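# Three arms load cartons into flow lane by date

## Task

Put the cartons into the flow lane sorted by their dates, with the oldest-dated carton at the lane's front end.

## Robot and tools

Robots: three identical i2rt Big YAM arms named arm1, arm2 and arm3. Each has six revolute joints, a two-finger gripper and a camera on its wrist (arm1_cam_wrist, arm2_cam_wrist, arm3_cam_wrist). Two fixed room cameras, cam_a and cam_b, are not on any robot. All images are 896x504 pixels.

Frame: one shared scene frame, in metres, origin on the floor, +z up. Feet (base_link), each facing along its own +x: arm1 at (-1.399, -0.834, 0.768) quat wxyz (0.518, 0.002, 0.002, -0.855); arm2 at (-0.549, -0.349, 0.753) quat (0.266, -0.006, 0.004, 0.964); arm3 at (0.555, 0.297, 0.850) quat (0.406, 0.001, 0.000, -0.914). The table tops are at z=0.720. The 'hand' point sits between the finger pads, roughly 1 cm short of the tips; the fingers extend along the hand's +z and the gap opens along its y. Reach is about 1.0 m from the joint1 axis. Printed hand positions get less accurate far out.

Joints (radians, absolute; tolerance for 'done' in brackets): joint1_rad -2.879..2.879 (0.045), turns the arm about its foot, positive counter-clockwise seen from above, 0 = toward the foot's +x. joint2_rad 0..3.141 (0.14), shoulder, 0 = upper arm pointing back and about level, positive lifts it up then forward. joint3_rad 0..3.019 (0.09), elbow, 0 = folded, positive opens. joint4_rad -1.692..1.57 (0.055), hand pitch, positive tips fingers up. joint5_rad -1.57..1.57 (0.03), sideways swing, positive to the arm's right. joint6_rad -2.094..2.094 (0.035), roll, positive clockwise viewed from behind the hand. gripper_m 0..0.093 m (0.003), fingertip gap; each finger pushes about 50-64 N at most.

move: optional keys arm1, arm2, arm3, cameras. Each arm key is its own object; an arm left out gets nothing new but may keep pushing toward its earlier targets. Inside an arm object: 'joints' maps joint names to absolute targets (rad, gripper_m in m); 'target' is a list of 7 numbers [x, y, z, qw, qx, qy, qz], an absolute hand pose in the scene frame in metres, matching how the 'hand' line prints it; 'speed' (0.002-0.5 m/s, default 0.25) is the top speed of that straight path and is only allowed with 'target'. When 'target' is given, 'joints' may hold only gripper_m. The path starts from the current hand_target pose. Rotation is capped at twice speed in rad/s. All hand paths in one call finish together, timed by the slowest, lasting 0.5-10 s; no call exceeds 15 s. Each step the commanded pose is clamped within 100 mm and 20 degrees of the measured hand, then solved by damped IK, position first. Expect errors of a centimetre or more; hands can lag, drift and overshoot speed, especially near full stretch. Joint moves can swing the hand widely since each joint has its own speed. Paths do not avoid obstacles or other arms. 'cameras': list of camera names, or 'all'; omitted means all, [] means none. Unknown keys make a call invalid; out-of-range values make it refused, and a refusal (or a stop hitting it) cancels the remaining move, wait and finished_scene calls in that reply.

Results: per-robot state (joint_positions, Joint velocities in rad/s and m/s, marked 'within noise' when idle, joint torques in N m with joints 3 and 4 wrapping sign beyond 28, hand, hand_target). 'move: arm1 done; arm2 time_out' summarises each moved arm. joint_status/hand_status words: off_target (resting away, maybe still pushing); time_out (arm keeps a nearby target and pushes on; on_its_own lists those joints, 'held at' gives the target; send the reported position to relax it); not_followed (withheld by the self/inter-arm collision check, shown as 'joint command not followed' or 'pose unreachable'; the robot may retry until re-commanded). Arms not named show 'as last shown' and 'not commanded'. The 'pictures' line gives image order; images may be slightly older than the state.

Gripper: on a firm grip gripper_m reads up to 0.005 narrower (or up to 0.002 wider) than the object; closed on nothing it reads 0.000-0.003. Command about 0.005 below the touch reading for full force; to release, command well above the reading.

wait: seconds 0-10, optional cameras; returns full state. zoom_image: camera plus region [x0, y0, x1, y1] in pixels, at most 504x504, from that camera's latest image. read_manual: section 'licences'. finished_scene: scene = current scene number; call only when the cartons are ordered and will stay so unaided.

Avoid: robots pressing hard on each other (fails and ends the scene; a gripper closing on another arm's fingers counts), hard hits between arms, pushing objects off the work area or onto the floor (fails), drops, releasing moving items, slams and forceful pushes. Arms keep pushing on contact and can overheat: MOTOR HOT appears from 85 °C, and at 100 °C the arm goes limp (OVER-TEMPERATURE FAULT) for 30-60 s, afterwards showing limit_stop_at_motor_heat; resend targets. The simulation keeps running while you think, holding the last command. Loose objects may occasionally be nudged.

Each tool is called after "Request:" as name([rows], argument=value, ...), one row to a line, values as JSON.

## Session

Request:
move()

Scene clock: 0.00 s.
Joint torques (N m): no reading
Heat: arm1: hottest joint1_rad 39 °C; arm2: hottest joint2_rad 40 °C; arm3: hottest joint1_rad 35 °C.
Joint velocities: within noise
arm1.joint_positions: joint1_rad=+0.194 joint2_rad=+0.304 joint3_rad=+1.546 joint4_rad=-1.590 joint5_rad=-0.074 joint6_rad=+0.225 gripper_m=+0.09396
arm1.joint_status: not commanded
arm1.hand: x=-1.3980 y=-0.8742 z=+1.3539 quat_wxyz=(-0.413, -0.697, -0.432, +0.395) (m; scene frame)
arm1.hand_target: x=-1.3971 y=-0.8712 z=+1.3606 quat_wxyz=(-0.419, -0.692, -0.430, +0.401) (m; scene frame)
arm1.hand_status: not commanded
arm2.joint_positions: joint1_rad=+0.324 joint2_rad=+0.267 joint3_rad=+1.656 joint4_rad=-1.577 joint5_rad=-0.025 joint6_rad=+0.557 gripper_m=+0.09396
arm2.joint_status: not commanded
arm2.hand: x=-0.5408 y=-0.3488 z=+1.3788 quat_wxyz=(+0.121, +0.719, -0.287, -0.622) (m; scene frame)
arm2.hand_target: x=-0.5353 y=-0.3500 z=+1.3818 quat_wxyz=(+0.122, +0.714, -0.285, -0.628) (m; scene frame)
arm2.hand_status: not commanded
arm3.joint_positions: joint1_rad=+0.466 joint2_rad=+0.542 joint3_rad=+1.486 joint4_rad=-1.413 joint5_rad=-0.179 joint6_rad=-0.503 gripper_m=+0.09396
arm3.joint_status: not commanded
arm3.hand: x=+0.5364 y=+0.1220 z=+1.4334 quat_wxyz=(-0.274, -0.490, -0.695, +0.450) (m; scene frame)
arm3.hand_target: x=+0.5374 y=+0.1259 z=+1.4420 quat_wxyz=(-0.277, -0.485, -0.691, +0.459) (m; scene frame)
arm3.hand_status: not commanded
pictures: arm1_cam_wrist, arm2_cam_wrist, arm3_cam_wrist, cam_a, cam_b

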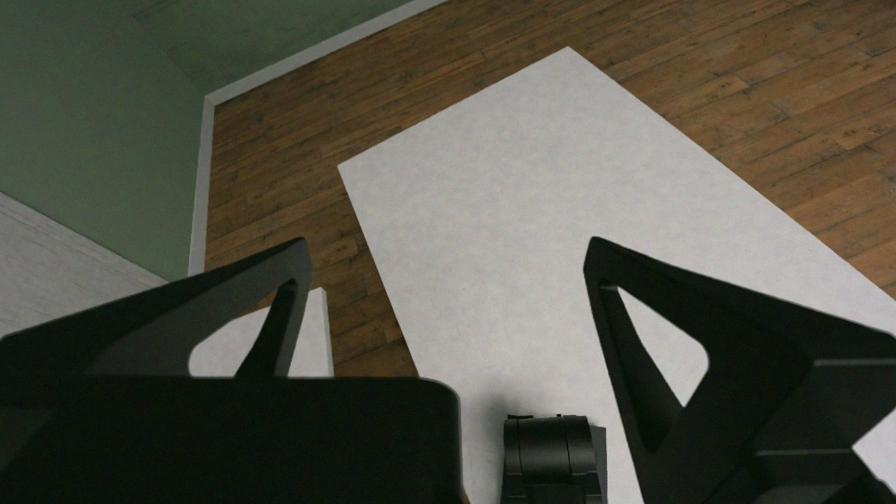

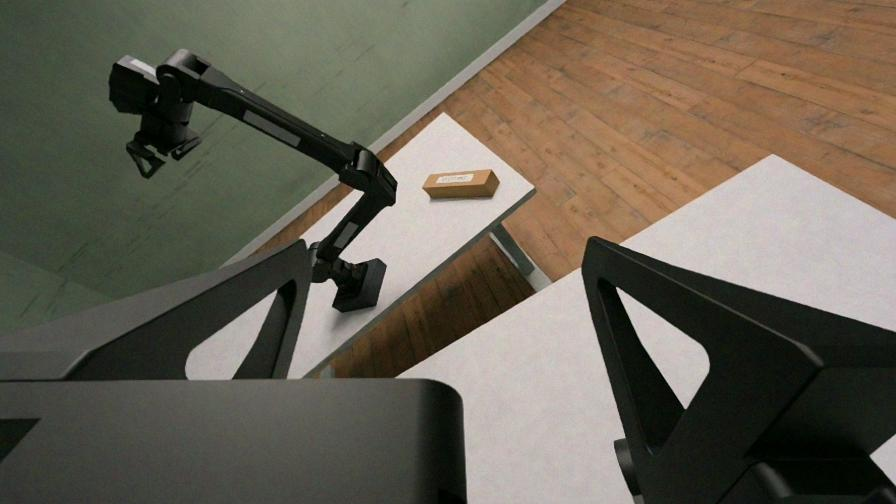

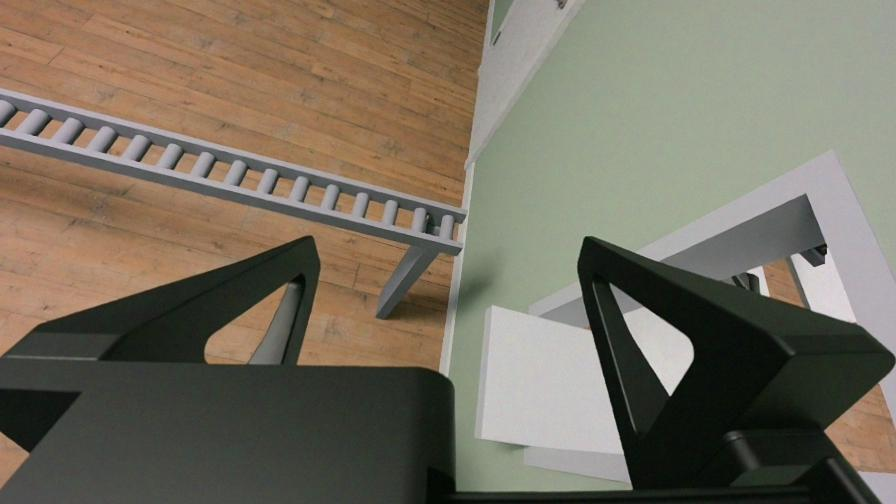

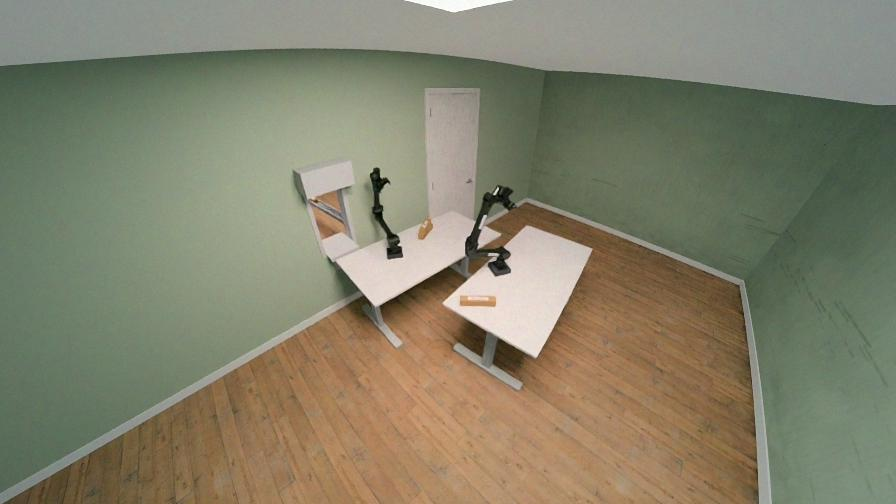

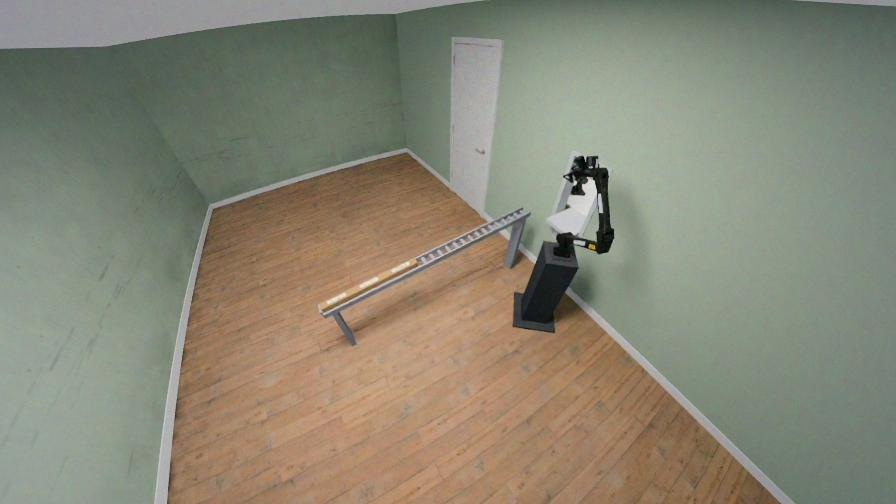

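Request:
zoom_image(camera="cam_a", region=[280, 150, 600, 330])

Request:
zoom_image(camera="cam_b", region=[300, 140, 640, 350])

Request:
zoom_image(camera="arm2_cam_wrist", region=[400, 150, 520, 220])

Request:
zoom_image(camera="arm3_cam_wrist", region=[440, 140, 896, 500])

Scaled by 1.575 from the camera's 896x504 image, which has a finer 1280x720 frame.

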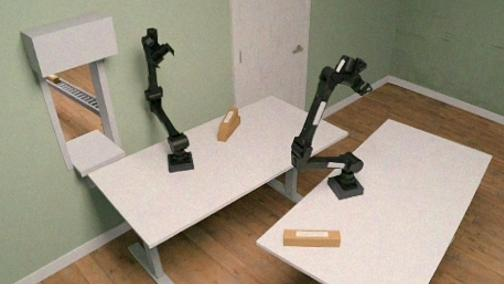

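Scaled by 1.482 from the camera's 896x504 image, which has a finer 1280x720 frame.

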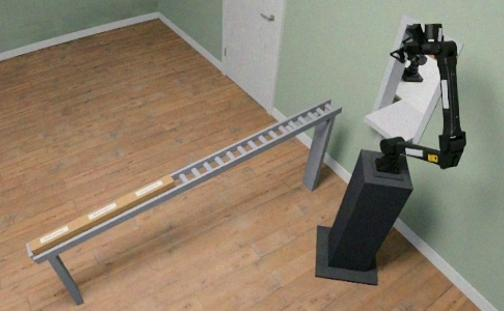

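Scaled by 4.200 from the camera's 896x504 image, which has a finer 1280x720 frame.

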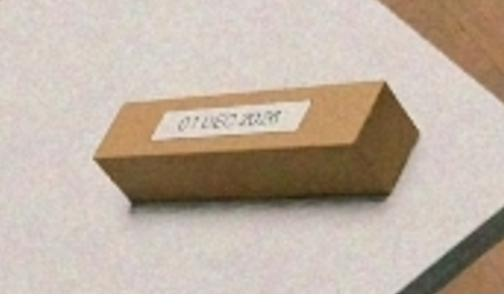

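Scaled by 1.105 from the camera's 896x504 image, which has a finer 1280x720 frame.

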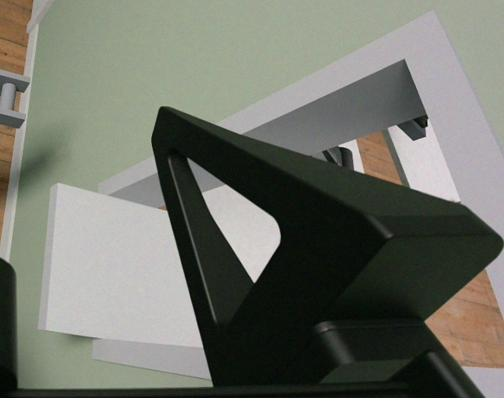

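Request:
zoom_image(camera="cam_b", region=[310, 250, 430, 320])

Request:
zoom_image(camera="cam_a", region=[410, 210, 440, 245])

Request:
zoom_image(camera="cam_a", region=[450, 285, 510, 315])

Request:
zoom_image(camera="arm2_cam_wrist", region=[415, 165, 505, 205])

Request:
zoom_image(camera="cam_a", region=[280, 140, 380, 280])

Scaled by 4.200 from the camera's 896x504 image, which has a finer 1280x720 frame.

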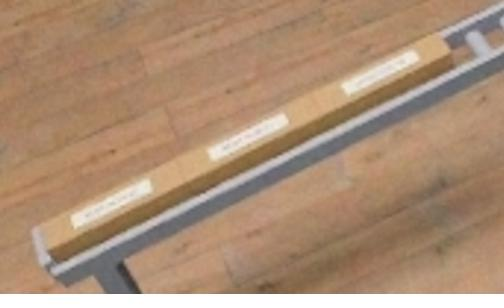

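Scaled by 14.400 from the camera's 896x504 image, which has a finer 1280x720 frame.

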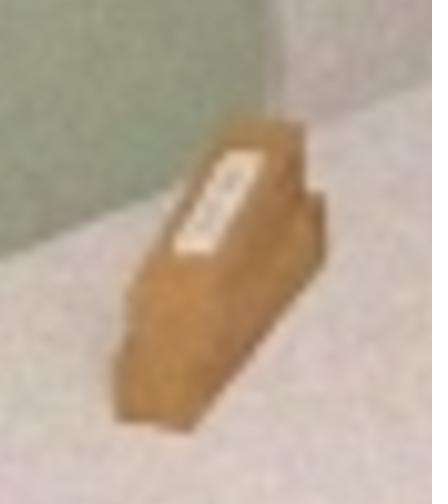

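Scaled by 8.400 from the camera's 896x504 image, which has a finer 1280x720 frame.

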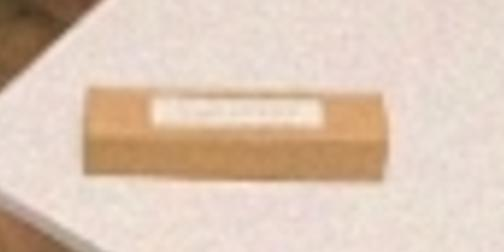

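Scaled by 5.600 from the camera's 896x504 image, which has a finer 1280x720 frame.

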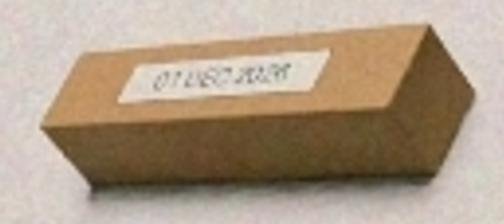

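Scaled by 3.600 from the camera's 896x504 image, which has a finer 1280x720 frame.

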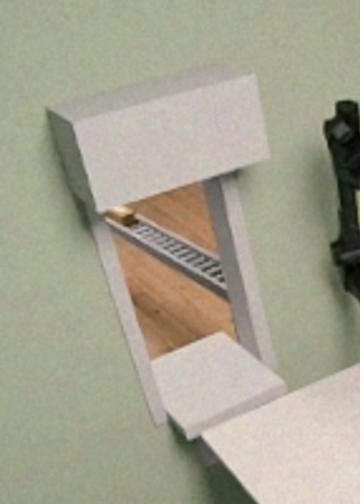

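Request:
move(arm1={"joints": {"joint1_rad": -2.395, "joint2_rad": 1.079, "joint3_rad": 0.893, "joint4_rad": -0.722, "joint5_rad": 0.0, "joint6_rad": 0.0}}, arm2={"joints": {"joint1_rad": 2.323, "joint2_rad": 1.185, "joint3_rad": 1.011, "joint4_rad": -0.733, "joint5_rad": 0.0, "joint6_rad": 0.0}}, arm3={"joints": {"joint1_rad": 1.784, "joint2_rad": 1.096, "joint3_rad": 1.507, "joint4_rad": -0.620, "joint5_rad": 0.0, "joint6_rad": 0.0}})

Scene clock: 132.57 s.
Joint torques (N m): arm1=[-0.32 -8.82 10.69 1.5 0.05 -0.04] | arm2=[0.38 -7.3 10.95 2.04 0.02 -0.11] | arm3=[1.14 -9.99 14.06 2.33 0.05 0.12]
Heat: arm1: hottest joint1_rad 39 °C; arm2: hottest joint2_rad 41 °C; arm3: hottest joint3_rad 37 °C.
move: arm1 done; arm2 done; arm3 done
Joint velocities: within noise
arm1.joint_positions: joint1_rad=-2.380 joint2_rad=+1.091 joint3_rad=+0.880 joint4_rad=-0.733 joint5_rad=+0.000 joint6_rad=+0.007 gripper_m=+0.09400
arm1.joint_status: all done
arm1.hand: x=-1.5162 y=-0.4268 z=+0.9881 quat_wxyz=(+0.187, -0.758, +0.574, +0.247) (m; scene frame)
arm1.hand_target: x=-1.5113 y=-0.4206 z=+1.0014 quat_wxyz=(+0.200, -0.751, +0.573, +0.259) (m; scene frame)
arm1.hand_status: not commanded
arm2.joint_positions: joint1_rad=+2.317 joint2_rad=+1.182 joint3_rad=+1.013 joint4_rad=-0.745 joint5_rad=-0.001 joint6_rad=+0.010 gripper_m=+0.09399
arm2.joint_status: all done
arm2.hand: x=-0.4554 y=-0.8041 z=+1.0066 quat_wxyz=(+0.258, +0.600, +0.730, -0.203) (m; scene frame)
arm2.hand_target: x=-0.4521 y=-0.8056 z=+1.0062 quat_wxyz=(+0.260, +0.593, +0.733, -0.206) (m; scene frame)
arm2.hand_status: not commanded
arm3.joint_positions: joint1_rad=+1.774 joint2_rad=+1.090 joint3_rad=+1.487 joint4_rad=-0.634 joint5_rad=+0.000 joint6_rad=-0.008 gripper_m=+0.09397
arm3.joint_status: all done
arm3.hand: x=+0.9829 y=+0.0445 z=+1.4382 quat_wxyz=(-0.597, -0.203, -0.759, +0.164) (m; scene frame)
arm3.hand_target: x=+0.9867 y=+0.0479 z=+1.4507 quat_wxyz=(-0.609, -0.201, -0.750, +0.162) (m; scene frame)
arm3.hand_status: not commanded
pictures: arm1_cam_wrist, arm2_cam_wrist, arm3_cam_wrist, cam_a, cam_b
camera_calibration:
arm1_cam_wrist: T_world_to_cam=[[0.957306, 0.288547, -0.0175049, 1.5952], [0.289057, -0.956201, 0.0461091, -0.017577], [-0.00343359, -0.0492005, -0.998783, 1.0843], [0, 0, 0, 1]] pos_world=[-1.51829, -0.423749, 1.11171]
arm2_cam_wrist: T_world_to_cam=[[-0.981051, -0.19375, -0.000480087, -0.604034], [-0.193262, 0.978752, -0.0685131, 0.775942], [0.0137443, -0.067122, -0.99765, 1.0795], [0, 0, 0, 1]] pos_world=[-0.457465, -0.804028, 1.12983]
arm3_cam_wrist: T_world_to_cam=[[-0.505628, -0.862701, -0.00933853, 0.549774], [-0.658653, 0.392982, -0.64167, 1.55468], [0.557239, -0.318296, -0.766924, 0.692487], [0, 0, 0, 1]] pos_world=[0.916092, 0.0837463, 1.53381]

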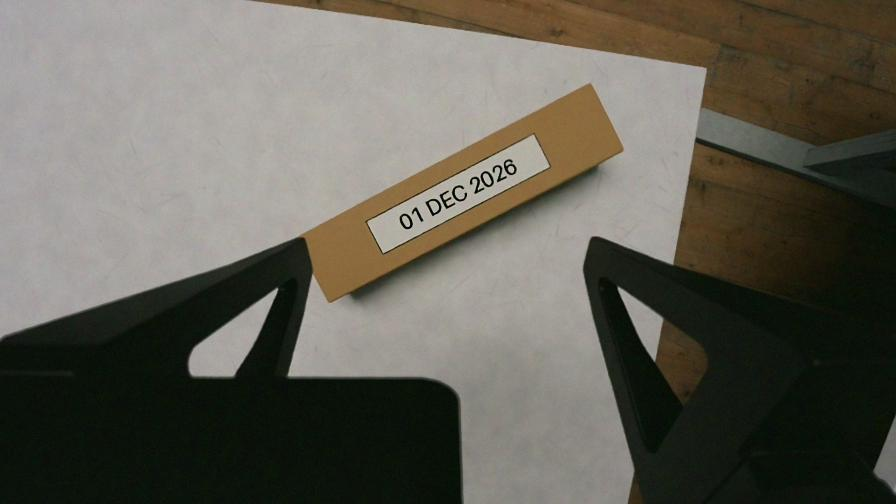

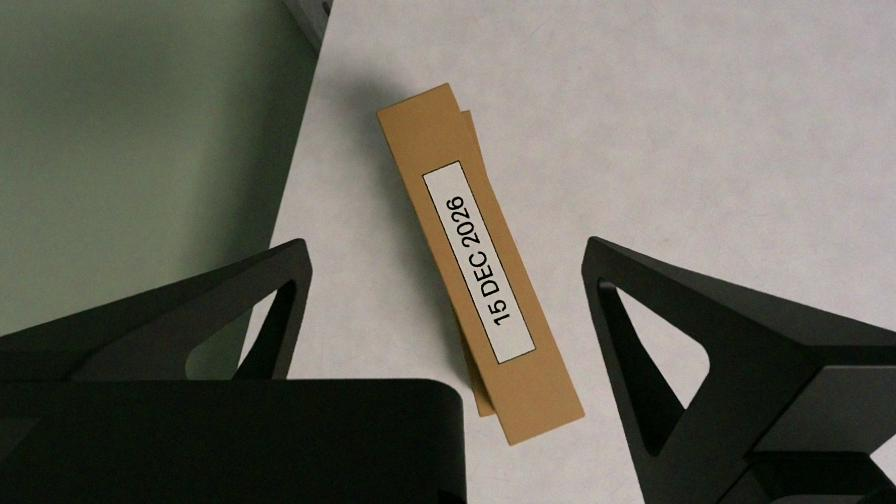

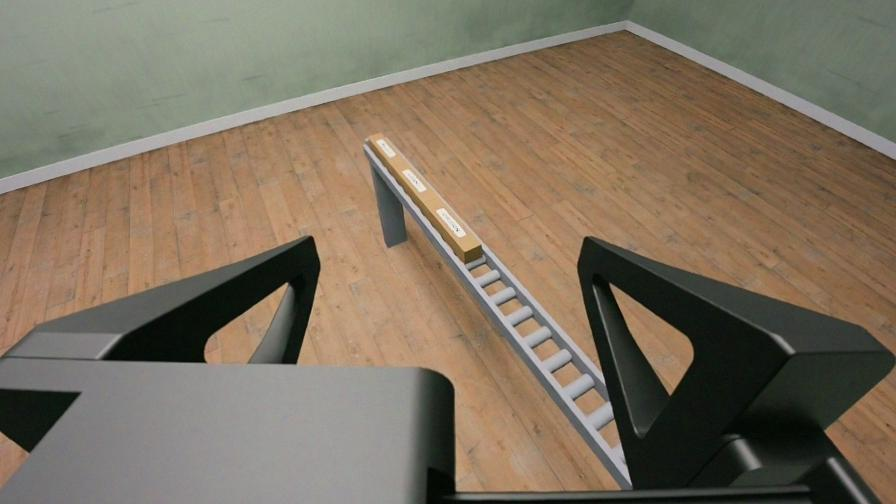

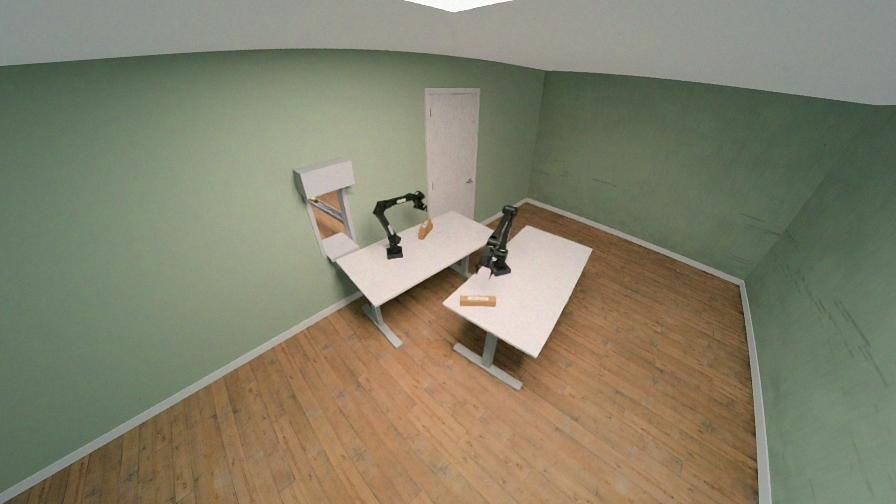

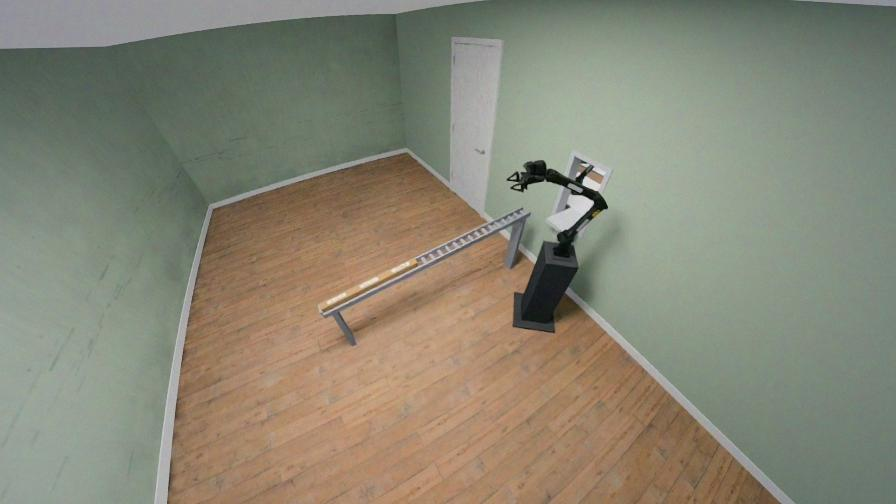

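Request:
zoom_image(camera="arm3_cam_wrist", region=[360, 125, 490, 270])

Request:
zoom_image(camera="arm3_cam_wrist", region=[365, 130, 410, 165])

Request:
zoom_image(camera="arm3_cam_wrist", region=[395, 160, 440, 195])

Request:
zoom_image(camera="arm3_cam_wrist", region=[430, 200, 485, 245])

Scaled by 3.476 from the camera's 896x504 image, which has a finer 1280x720 frame.

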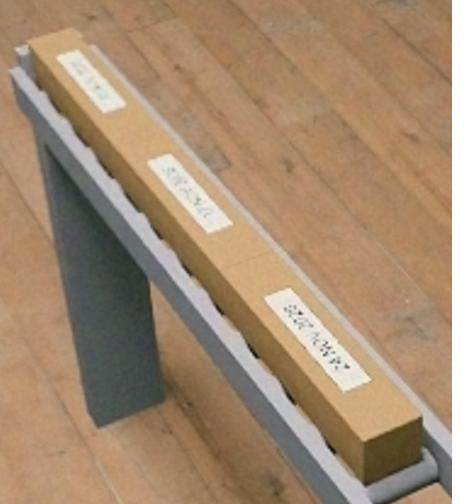

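Scaled by 11.200 from the camera's 896x504 image, which has a finer 1280x720 frame.

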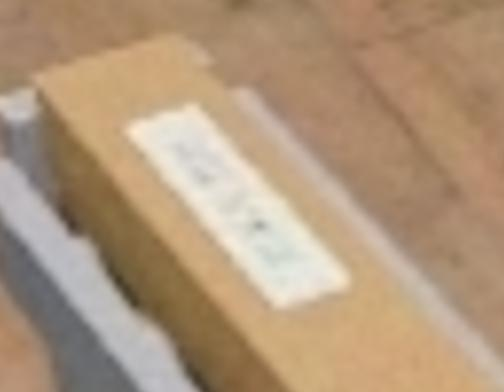

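Scaled by 11.200 from the camera's 896x504 image, which has a finer 1280x720 frame.

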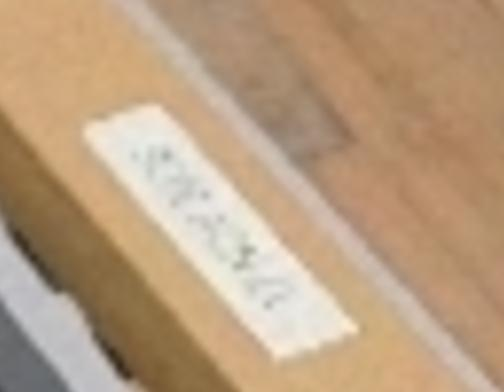

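Scaled by 9.164 from the camera's 896x504 image, which has a finer 1280x720 frame.

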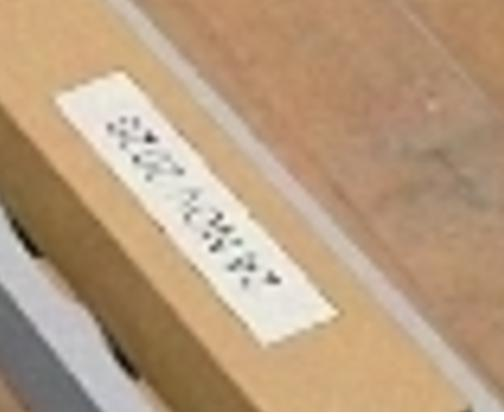

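Request:
move(arm3={"joints": {"joint1_rad": 0.735, "joint2_rad": 1.575, "joint3_rad": 1.213, "joint4_rad": -0.546, "joint5_rad": 0.0, "joint6_rad": 0.0}}, cameras=["arm3_cam_wrist", "cam_b"])

Scene clock: 156.03 s.
Joint torques (N m): arm1=[-0.38 -8.82 10.69 1.5 0.05 -0.04] | arm2=[0.44 -7.24 10.96 2.04 0.02 -0.11] | arm3=[-0.38 -18.14 13.57 1.47 0 0.12]
Heat: arm1: hottest joint3_rad 41 °C; arm2: hottest joint2_rad 41 °C; arm3: hottest joint3_rad 38 °C.
move: arm3 done
Joint velocities: within noise
arm1, arm2: as last shown
arm3.joint_positions: joint1_rad=+0.739 joint2_rad=+1.569 joint3_rad=+1.189 joint4_rad=-0.549 joint5_rad=+0.001 joint6_rad=-0.006 gripper_m=+0.09398
arm3.joint_status: all done
arm3.hand: x=+0.5564 y=-0.2936 z=+1.0206 quat_wxyz=(-0.223, -0.668, -0.674, +0.223) (m; scene frame)
arm3.hand_target: x=+0.5539 y=-0.3024 z=+1.0297 quat_wxyz=(-0.231, -0.669, -0.669, +0.229) (m; scene frame)
arm3.hand_status: not commanded
pictures: arm3_cam_wrist, cam_b
camera_calibration:
arm3_cam_wrist: T_world_to_cam=[[-0.999955, 0.00192307, -0.00923592, 0.567174], [0.00195612, 0.999992, -0.00357106, 0.298069], [0.00922898, -0.00358896, -0.999951, 1.13734], [0, 0, 0, 1]] pos_world=[0.556069, -0.295075, 1.14359]

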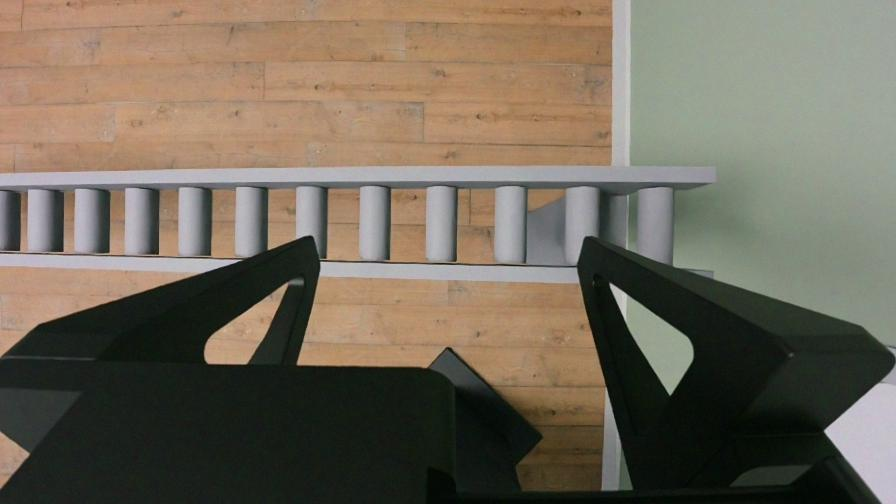

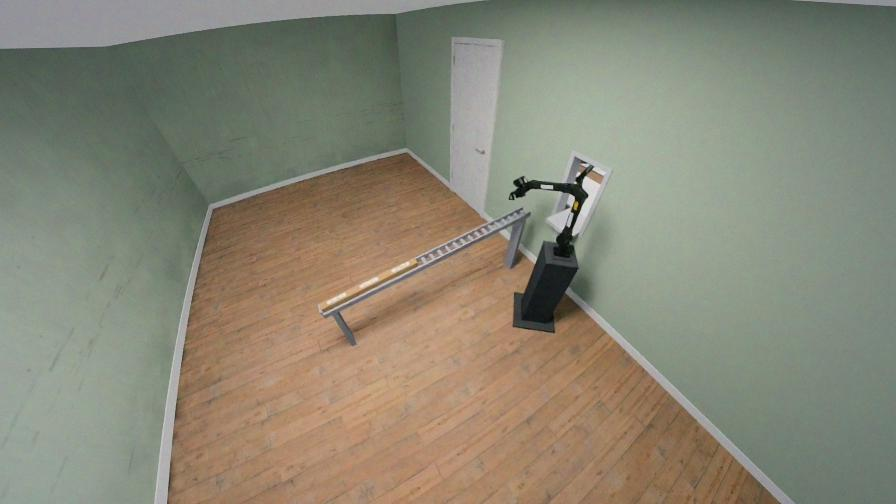

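Request:
zoom_image(camera="arm3_cam_wrist", region=[360, 150, 720, 290])

Request:
zoom_image(camera="arm3_cam_wrist", region=[0, 150, 360, 290])

Scaled by 1.400 from the camera's 896x504 image, which has a finer 1280x720 frame.

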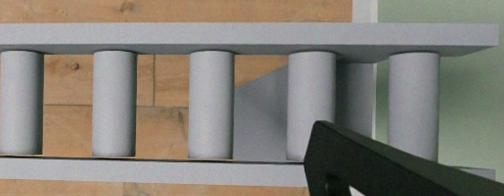

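Scaled by 1.400 from the camera's 896x504 image, which has a finer 1280x720 frame.

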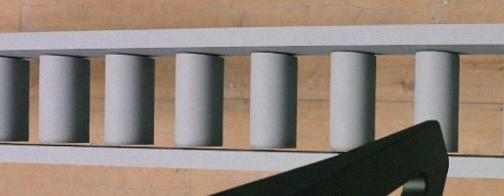

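Request:
move(arm3={"target": [0.554, -0.302, 0.90, -0.231, -0.669, -0.669, 0.229], "speed": 0.25}, cameras=["arm3_cam_wrist"])

Scene clock: 175.00 s.
Joint torques (N m): arm1=[-0.38 -8.76 10.66 1.52 0.06 -0.04] | arm2=[0.38 -7.24 10.96 2.06 0.02 -0.11] | arm3=[-0.32 -18.9 10.47 1.84 -0.02 0.11]
Heat: arm1: hottest joint3_rad 43 °C; arm2: hottest joint3_rad 43 °C; arm3: hottest joint3_rad 39 °C.
move: arm3 done
Joint velocities: within noise
arm1, arm2: as last shown
arm3.joint_positions: joint1_rad=+0.739 joint2_rad=+1.740 joint3_rad=+1.038 joint4_rad=-0.220 joint5_rad=+0.001 joint6_rad=-0.006 gripper_m=+0.09398
arm3.joint_status: not commanded
arm3.hand: x=+0.5566 y=-0.2954 z=+0.8997 quat_wxyz=(-0.226, -0.667, -0.674, +0.225) (m; scene frame)
arm3.hand_target: x=+0.5539 y=-0.3018 z=+0.9000 quat_wxyz=(-0.231, -0.669, -0.669, +0.229) (m; scene frame)
arm3.hand_status: done (0.007 m and 0.9 deg from the pose sent, 0.121 m and 1.3 deg at the start)
pictures: arm3_cam_wrist
camera_calibration:
arm3_cam_wrist: T_world_to_cam=[[-0.999955, 0.00185693, -0.00924956, 0.566354], [0.00195653, 0.99994, -0.0107713, 0.305791], [0.00922901, -0.0107889, -0.999899, 1.01435], [0, 0, 0, 1]] pos_world=[0.556369, -0.29588, 1.02278]

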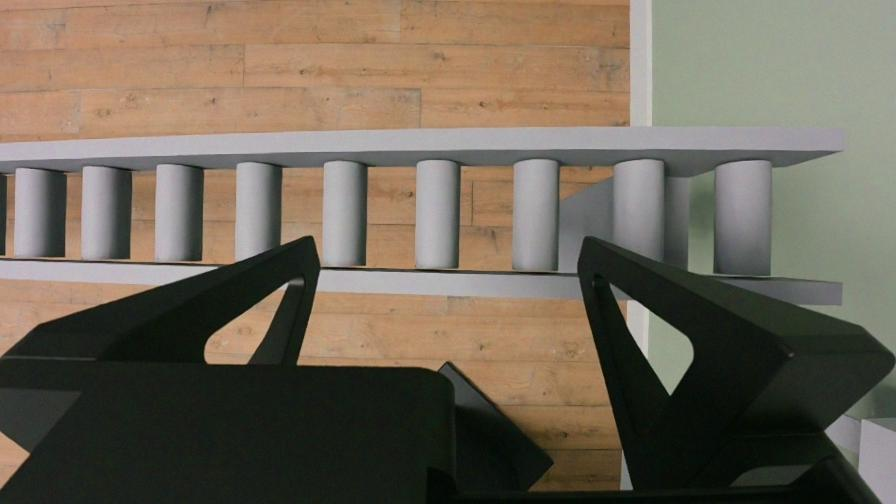

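Request:
zoom_image(camera="arm3_cam_wrist", region=[380, 110, 500, 310])

Request:
zoom_image(camera="arm3_cam_wrist", region=[700, 110, 860, 320])

Request:
zoom_image(camera="arm3_cam_wrist", region=[0, 110, 200, 300])

Scaled by 2.520 from the camera's 896x504 image, which has a finer 1280x720 frame.

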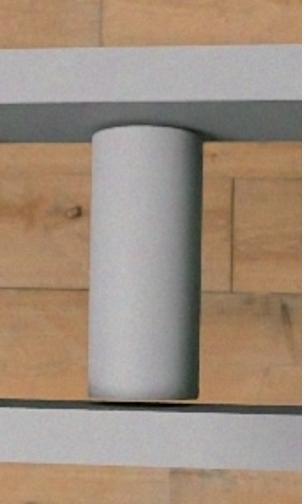

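Scaled by 2.400 from the camera's 896x504 image, which has a finer 1280x720 frame.

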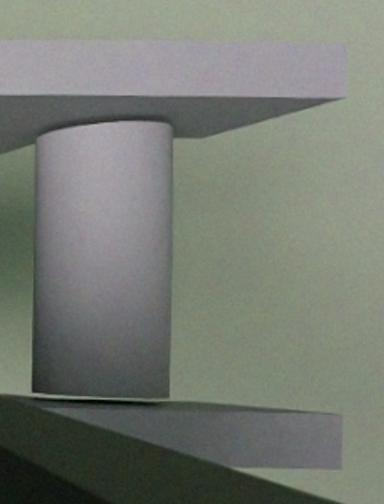

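Scaled by 2.520 from the camera's 896x504 image, which has a finer 1280x720 frame.

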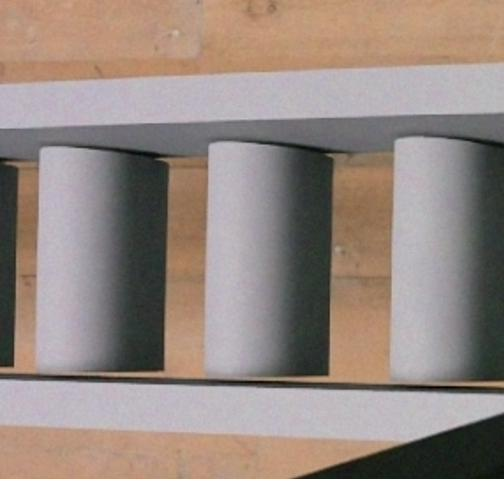

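Request:
move(arm3={"joints": {"joint1_rad": -0.30, "joint2_rad": 1.40, "joint3_rad": 1.213, "joint4_rad": -0.50, "joint5_rad": 0.0, "joint6_rad": 0.0}}, cameras=["arm3_cam_wrist", "cam_b", "cam_a"])

Scene clock: 211.47 s.
Joint torques (N m): arm1=[-0.38 -8.82 10.69 1.52 0.05 -0.04] | arm2=[0.44 -7.18 10.96 2.04 0.02 -0.11] | arm3=[-0.21 -15.15 13.24 1.28 0.01 0.11]
Heat: arm1: hottest joint3_rad 44 °C; arm2: hottest joint3_rad 45 °C; arm3: hottest joint3_rad 39 °C.
move: arm3 done
Joint velocities: within noise
arm1, arm2: as last shown
arm3.joint_positions: joint1_rad=-0.296 joint2_rad=+1.388 joint3_rad=+1.204 joint4_rad=-0.491 joint5_rad=+0.000 joint6_rad=-0.006 gripper_m=+0.09399
arm3.joint_status: all done
arm3.hand: x=+0.0503 y=-0.0042 z=+1.1406 quat_wxyz=(-0.114, -0.868, -0.243, +0.417) (m; scene frame)
arm3.hand_target: x=+0.0467 y=-0.0037 z=+1.1374 quat_wxyz=(-0.114, -0.872, -0.239, +0.412) (m; scene frame)
arm3.hand_status: not commanded
pictures: arm3_cam_wrist, cam_a, cam_b
camera_calibration:
arm3_cam_wrist: T_world_to_cam=[[-0.510592, 0.859765, -0.00999402, 0.0415928], [0.833167, 0.491858, -0.252802, 0.250376], [-0.212435, -0.137406, -0.967466, 1.2366], [0, 0, 0, 1]] pos_world=[0.0753294, 0.0110066, 1.26008]

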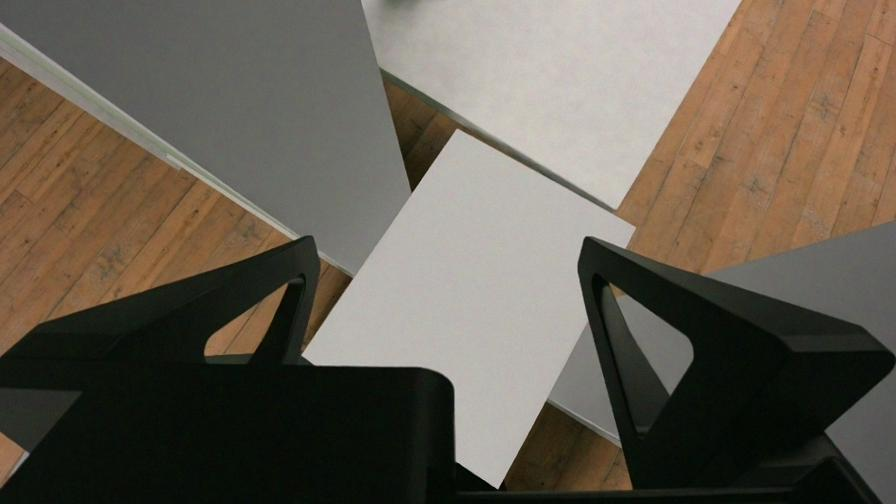

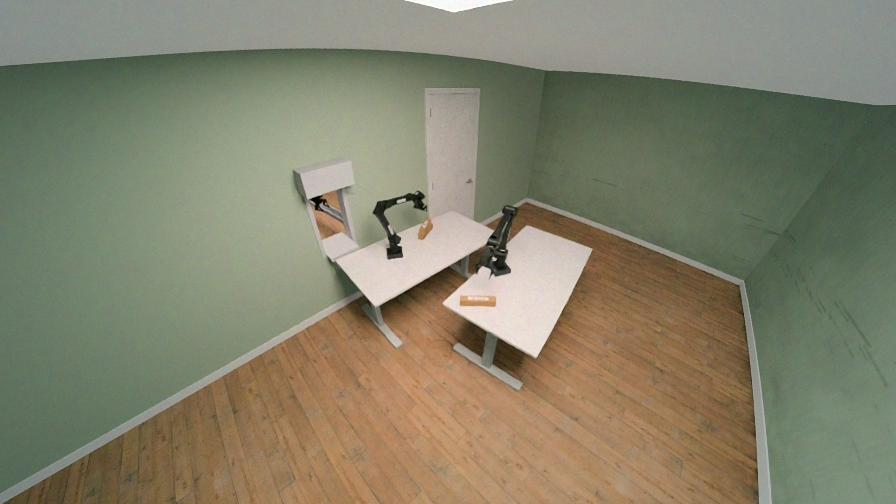

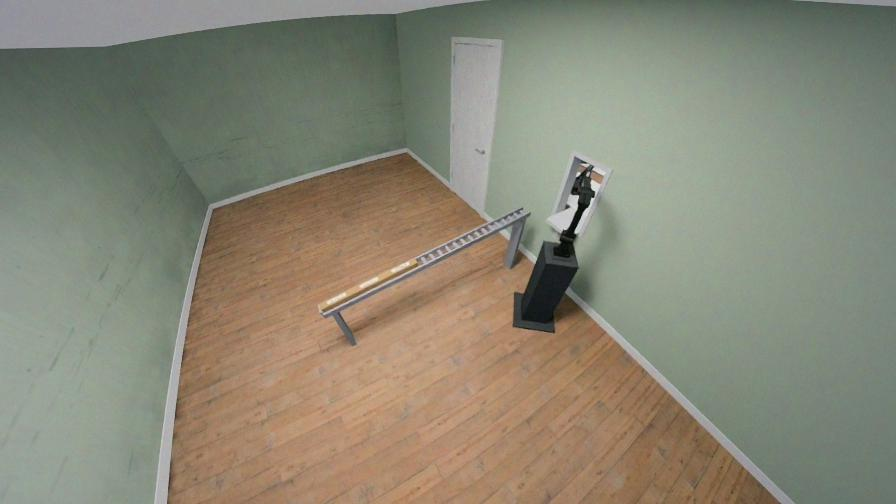

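Request:
move(arm1={"joints": {"joint1_rad": -2.381, "joint2_rad": 1.625, "joint3_rad": 1.201, "joint4_rad": -1.147, "joint5_rad": 0.0, "joint6_rad": 1.08}}, arm2={"joints": {"joint1_rad": 2.258, "joint2_rad": 1.625, "joint3_rad": 1.381, "joint4_rad": -1.327, "joint5_rad": 0.0, "joint6_rad": -0.426}}, cameras=["arm1_cam_wrist", "arm2_cam_wrist"])

Scene clock: 291.87 s.
Joint torques (N m): arm1=[0.73 -15.5 11.08 -0.29 0.15 0.19] | arm2=[-0.44 -12.57 13.93 -0.14 -0.05 -0.14] | arm3=[-0.21 -15.09 13.24 1.29 0.03 0.13]
Heat: arm1: hottest joint3_rad 46 °C; arm2: hottest joint3_rad 48 °C; arm3: hottest joint3_rad 46 °C.
move: arm1 done; arm2 done
Joint velocities: within noise
arm1.joint_positions: joint1_rad=-2.380 joint2_rad=+1.636 joint3_rad=+1.157 joint4_rad=-1.137 joint5_rad=+0.000 joint6_rad=+1.070 gripper_m=+0.09400
arm1.joint_status: all done
arm1.hand: x=-1.5206 y=-0.4096 z=+0.8517 quat_wxyz=(+0.000, -0.381, +0.925, -0.021) (m; scene frame)
arm1.hand_target: x=-1.5247 y=-0.3940 z=+0.8716 quat_wxyz=(+0.002, -0.376, +0.927, +0.002) (m; scene frame)
arm1.hand_status: not commanded
arm2.joint_positions: joint1_rad=+2.264 joint2_rad=+1.617 joint3_rad=+1.327 joint4_rad=-1.319 joint5_rad=+0.000 joint6_rad=-0.415 gripper_m=+0.09398
arm2.joint_status: all done
arm2.hand: x=-0.4796 y=-0.8057 z=+0.9096 quat_wxyz=(-0.005, +0.480, +0.877, +0.013) (m; scene frame)
arm2.hand_target: x=-0.4800 y=-0.8228 z=+0.9261 quat_wxyz=(+0.007, +0.478, +0.878, -0.003) (m; scene frame)
arm2.hand_status: not commanded
arm3: as last shown
pictures: arm1_cam_wrist, arm2_cam_wrist
camera_calibration:
arm1_cam_wrist: T_world_to_cam=[[0.706709, -0.707371, 0.013755, 0.776438], [-0.549959, -0.537005, 0.639665, -1.6032], [-0.445094, -0.459621, -0.768531, -0.0870189], [0, 0, 0, 1]] pos_world=[-1.46914, -0.351691, 0.947952]
arm2_cam_wrist: T_world_to_cam=[[-0.83999, -0.542582, -0.00464357, -0.837761], [-0.443601, 0.681776, 0.581721, -0.184548], [-0.312465, 0.4907, -0.813375, 1.10822], [0, 0, 0, 1]] pos_world=[-0.439295, -0.87254, 1.00487]

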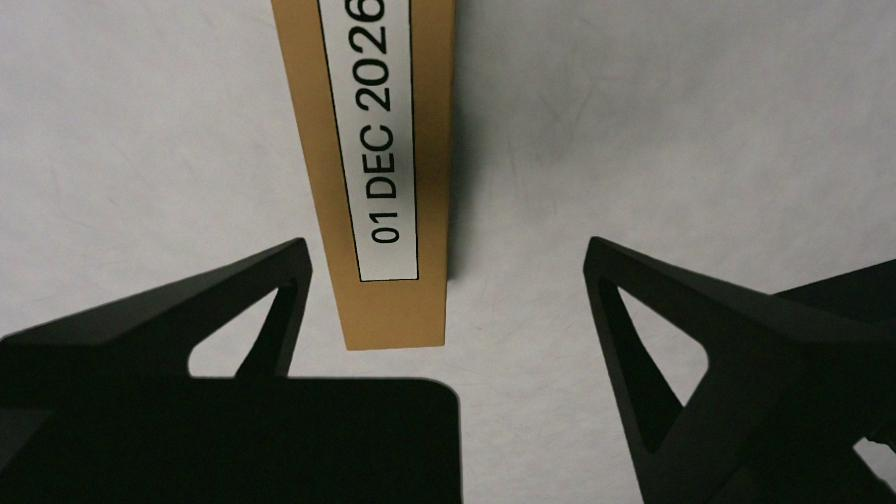

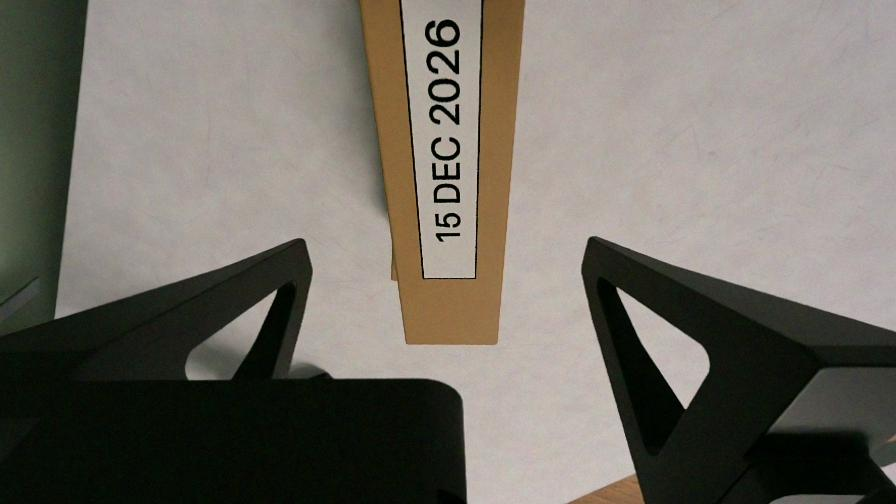

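Request:
move(arm1={"target": [-1.5276, -0.3634, 0.860, 0.0, -0.3689, 0.9295, 0.0], "speed": 0.25}, arm2={"target": [-0.4764, -0.8231, 0.905, 0.0, 0.4726, 0.8813, 0.0], "speed": 0.25}, cameras=["arm1_cam_wrist", "arm2_cam_wrist"])

Scene clock: 371.20 s.
Joint torques (N m): arm1=[-0.26 -14.8 11.4 -0.14 0.08 0.15] | arm2=[0.15 -11.75 11.59 0.7 0.02 -0.12] | arm3=[-0.32 -15.09 13.24 1.35 0.02 0.12]
Heat: arm1: hottest joint3_rad 44 °C; arm2: hottest joint3_rad 58 °C; arm3: hottest joint3_rad 47 °C.
move: arm1 off_target; arm2 off_target
Joint velocities: within noise
arm1.joint_positions: joint1_rad=-2.380 joint2_rad=+1.703 joint3_rad=+1.230 joint4_rad=-1.137 joint5_rad=-0.002 joint6_rad=+1.072 gripper_m=+0.09400
arm1.joint_status: not commanded
arm1.hand: x=-1.5285 y=-0.3831 z=+0.8472 quat_wxyz=(-0.001, -0.380, +0.925, -0.017) (m; scene frame)
arm1.hand_target: x=-1.5273 y=-0.3641 z=+0.8604 quat_wxyz=(+0.000, -0.369, +0.929, +0.000) (m; scene frame)
arm1.hand_status: off_target (0.024 m and 2.4 deg from the pose sent, 0.047 m and 2.8 deg at the start)
arm2.joint_positions: joint1_rad=+2.264 joint2_rad=+1.630 joint3_rad=+1.327 joint4_rad=-1.298 joint5_rad=+0.006 joint6_rad=-0.418 gripper_m=+0.09398
arm2.joint_status: not commanded
arm2.hand: x=-0.4798 y=-0.8112 z=+0.9039 quat_wxyz=(-0.004, +0.479, +0.878, +0.007) (m; scene frame)
arm2.hand_target: x=-0.4765 y=-0.8228 z=+0.9050 quat_wxyz=(+0.000, +0.473, +0.881, +0.000) (m; scene frame)
arm2.hand_status: off_target (0.012 m and 1.3 deg from the pose sent, 0.018 m and 1.8 deg at the start)
arm3: as last shown
pictures: arm1_cam_wrist, arm2_cam_wrist
camera_calibration:
arm1_cam_wrist: T_world_to_cam=[[0.705363, -0.708816, 0.00648408, 0.804381], [-0.548583, -0.540072, 0.638263, -1.58842], [-0.448909, -0.453764, -0.769791, -0.0843794], [0, 0, 0, 1]] pos_world=[-1.47664, -0.325989, 0.943658]
arm2_cam_wrist: T_world_to_cam=[[-0.838301, -0.545191, 0.00427641, -0.85028], [-0.443016, 0.685723, 0.577512, -0.170245], [-0.317787, 0.482234, -0.816371, 1.09952], [0, 0, 0, 1]] pos_world=[-0.438799, -0.87705, 0.999569]

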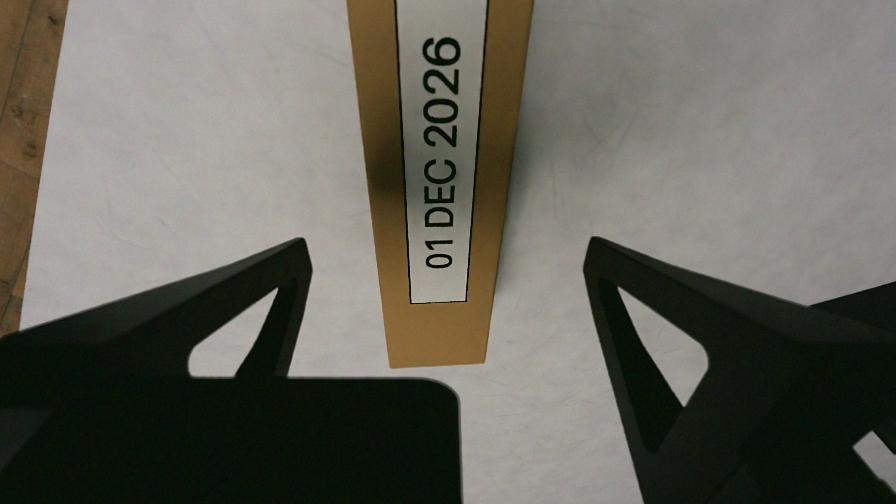

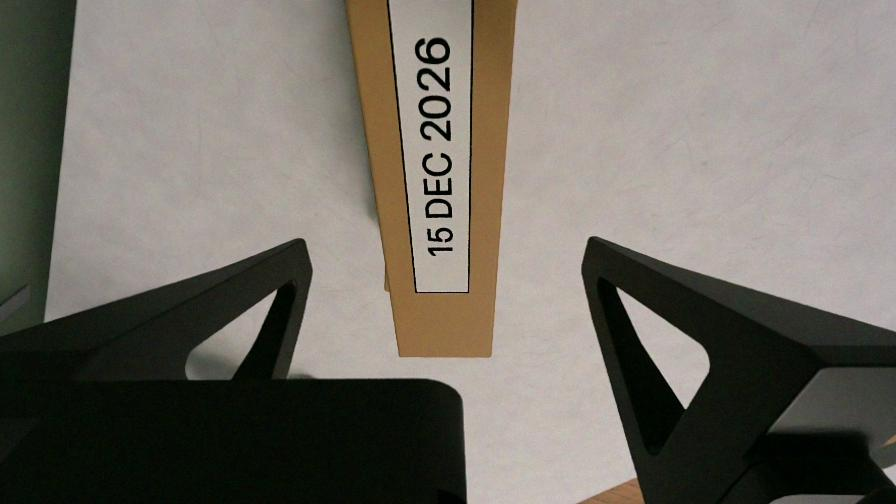

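Request:
move(arm1={"target": [-1.5308, -0.3606, 0.800, 0.0, -0.3689, 0.9295, 0.0], "speed": 0.15}, arm2={"target": [-0.4723, -0.8201, 0.848, 0.0, 0.4617, 0.8870, 0.0], "speed": 0.15}, cameras=["arm1_cam_wrist", "arm2_cam_wrist"])

Scene clock: 382.40 s.
Joint torques (N m): arm1=[0.09 -16.38 7.72 0.47 0.08 0.12] | arm2=[0.79 -12.34 8.61 0.77 0.01 -0.13] | arm3=[-0.26 -15.15 13.27 1.29 0.03 0.12]
Heat: arm1: hottest joint3_rad 44 °C; arm2: hottest joint3_rad 56 °C; arm3: hottest joint3_rad 47 °C.
move: arm1 done; arm2 off_target
Joint velocities: within noise
arm1.joint_positions: joint1_rad=-2.380 joint2_rad=+1.792 joint3_rad=+1.212 joint4_rad=-1.010 joint5_rad=-0.002 joint6_rad=+1.078 gripper_m=+0.09400
arm1.joint_status: not commanded
arm1.hand: x=-1.5331 y=-0.3669 z=+0.7997 quat_wxyz=(+0.000, -0.377, +0.926, -0.007) (m; scene frame)
arm1.hand_target: x=-1.5308 y=-0.3607 z=+0.8001 quat_wxyz=(+0.000, -0.369, +0.929, +0.000) (m; scene frame)
arm1.hand_status: done (0.007 m and 1.3 deg from the pose sent, 0.052 m and 2.4 deg at the start)
arm2.joint_positions: joint1_rad=+2.264 joint2_rad=+1.682 joint3_rad=+1.263 joint4_rad=-1.153 joint5_rad=+0.006 joint6_rad=-0.434 gripper_m=+0.09398
arm2.joint_status: not commanded
arm2.hand: x=-0.4775 y=-0.8225 z=+0.8574 quat_wxyz=(+0.004, +0.472, +0.882, -0.004) (m; scene frame)
arm2.hand_target: x=-0.4724 y=-0.8200 z=+0.8482 quat_wxyz=(+0.000, +0.462, +0.887, +0.000) (m; scene frame)
arm2.hand_status: off_target (0.011 m and 1.5 deg from the pose sent, 0.057 m and 2.4 deg at the start)
arm3: as last shown
pictures: arm1_cam_wrist, arm2_cam_wrist
camera_calibration:
arm1_cam_wrist: T_world_to_cam=[[0.701331, -0.712746, -0.0113419, 0.826083], [-0.547977, -0.549241, 0.630917, -1.54834], [-0.455913, -0.436267, -0.775767, -0.115208], [0, 0, 0, 1]] pos_world=[-1.48034, -0.311886, 0.896869]
arm2_cam_wrist: T_world_to_cam=[[-0.829411, -0.558394, 0.0165329, -0.871445], [-0.456764, 0.694898, 0.555413, -0.114706], [-0.321628, 0.453114, -0.83141, 1.05489], [0, 0, 0, 1]] pos_world=[-0.435898, -0.884885, 0.955162]

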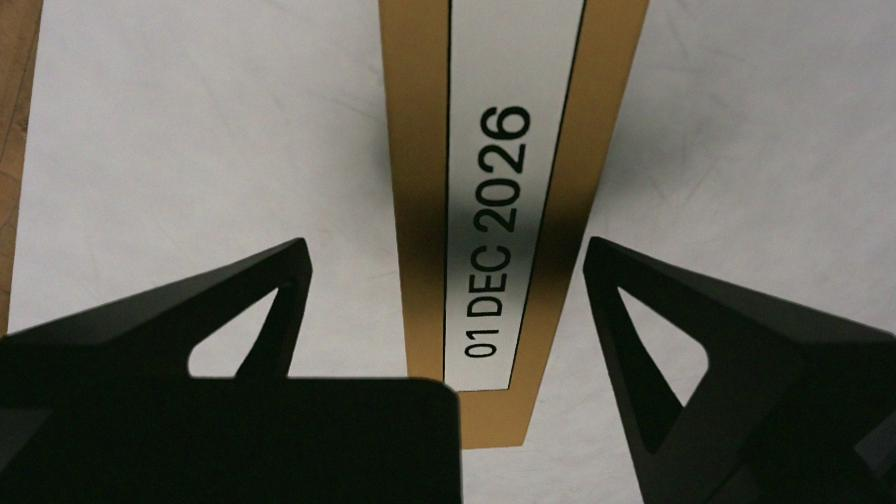

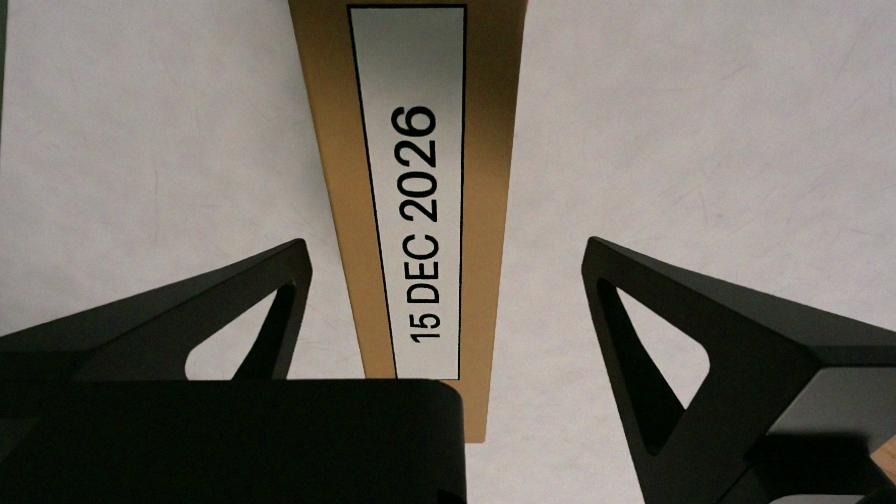

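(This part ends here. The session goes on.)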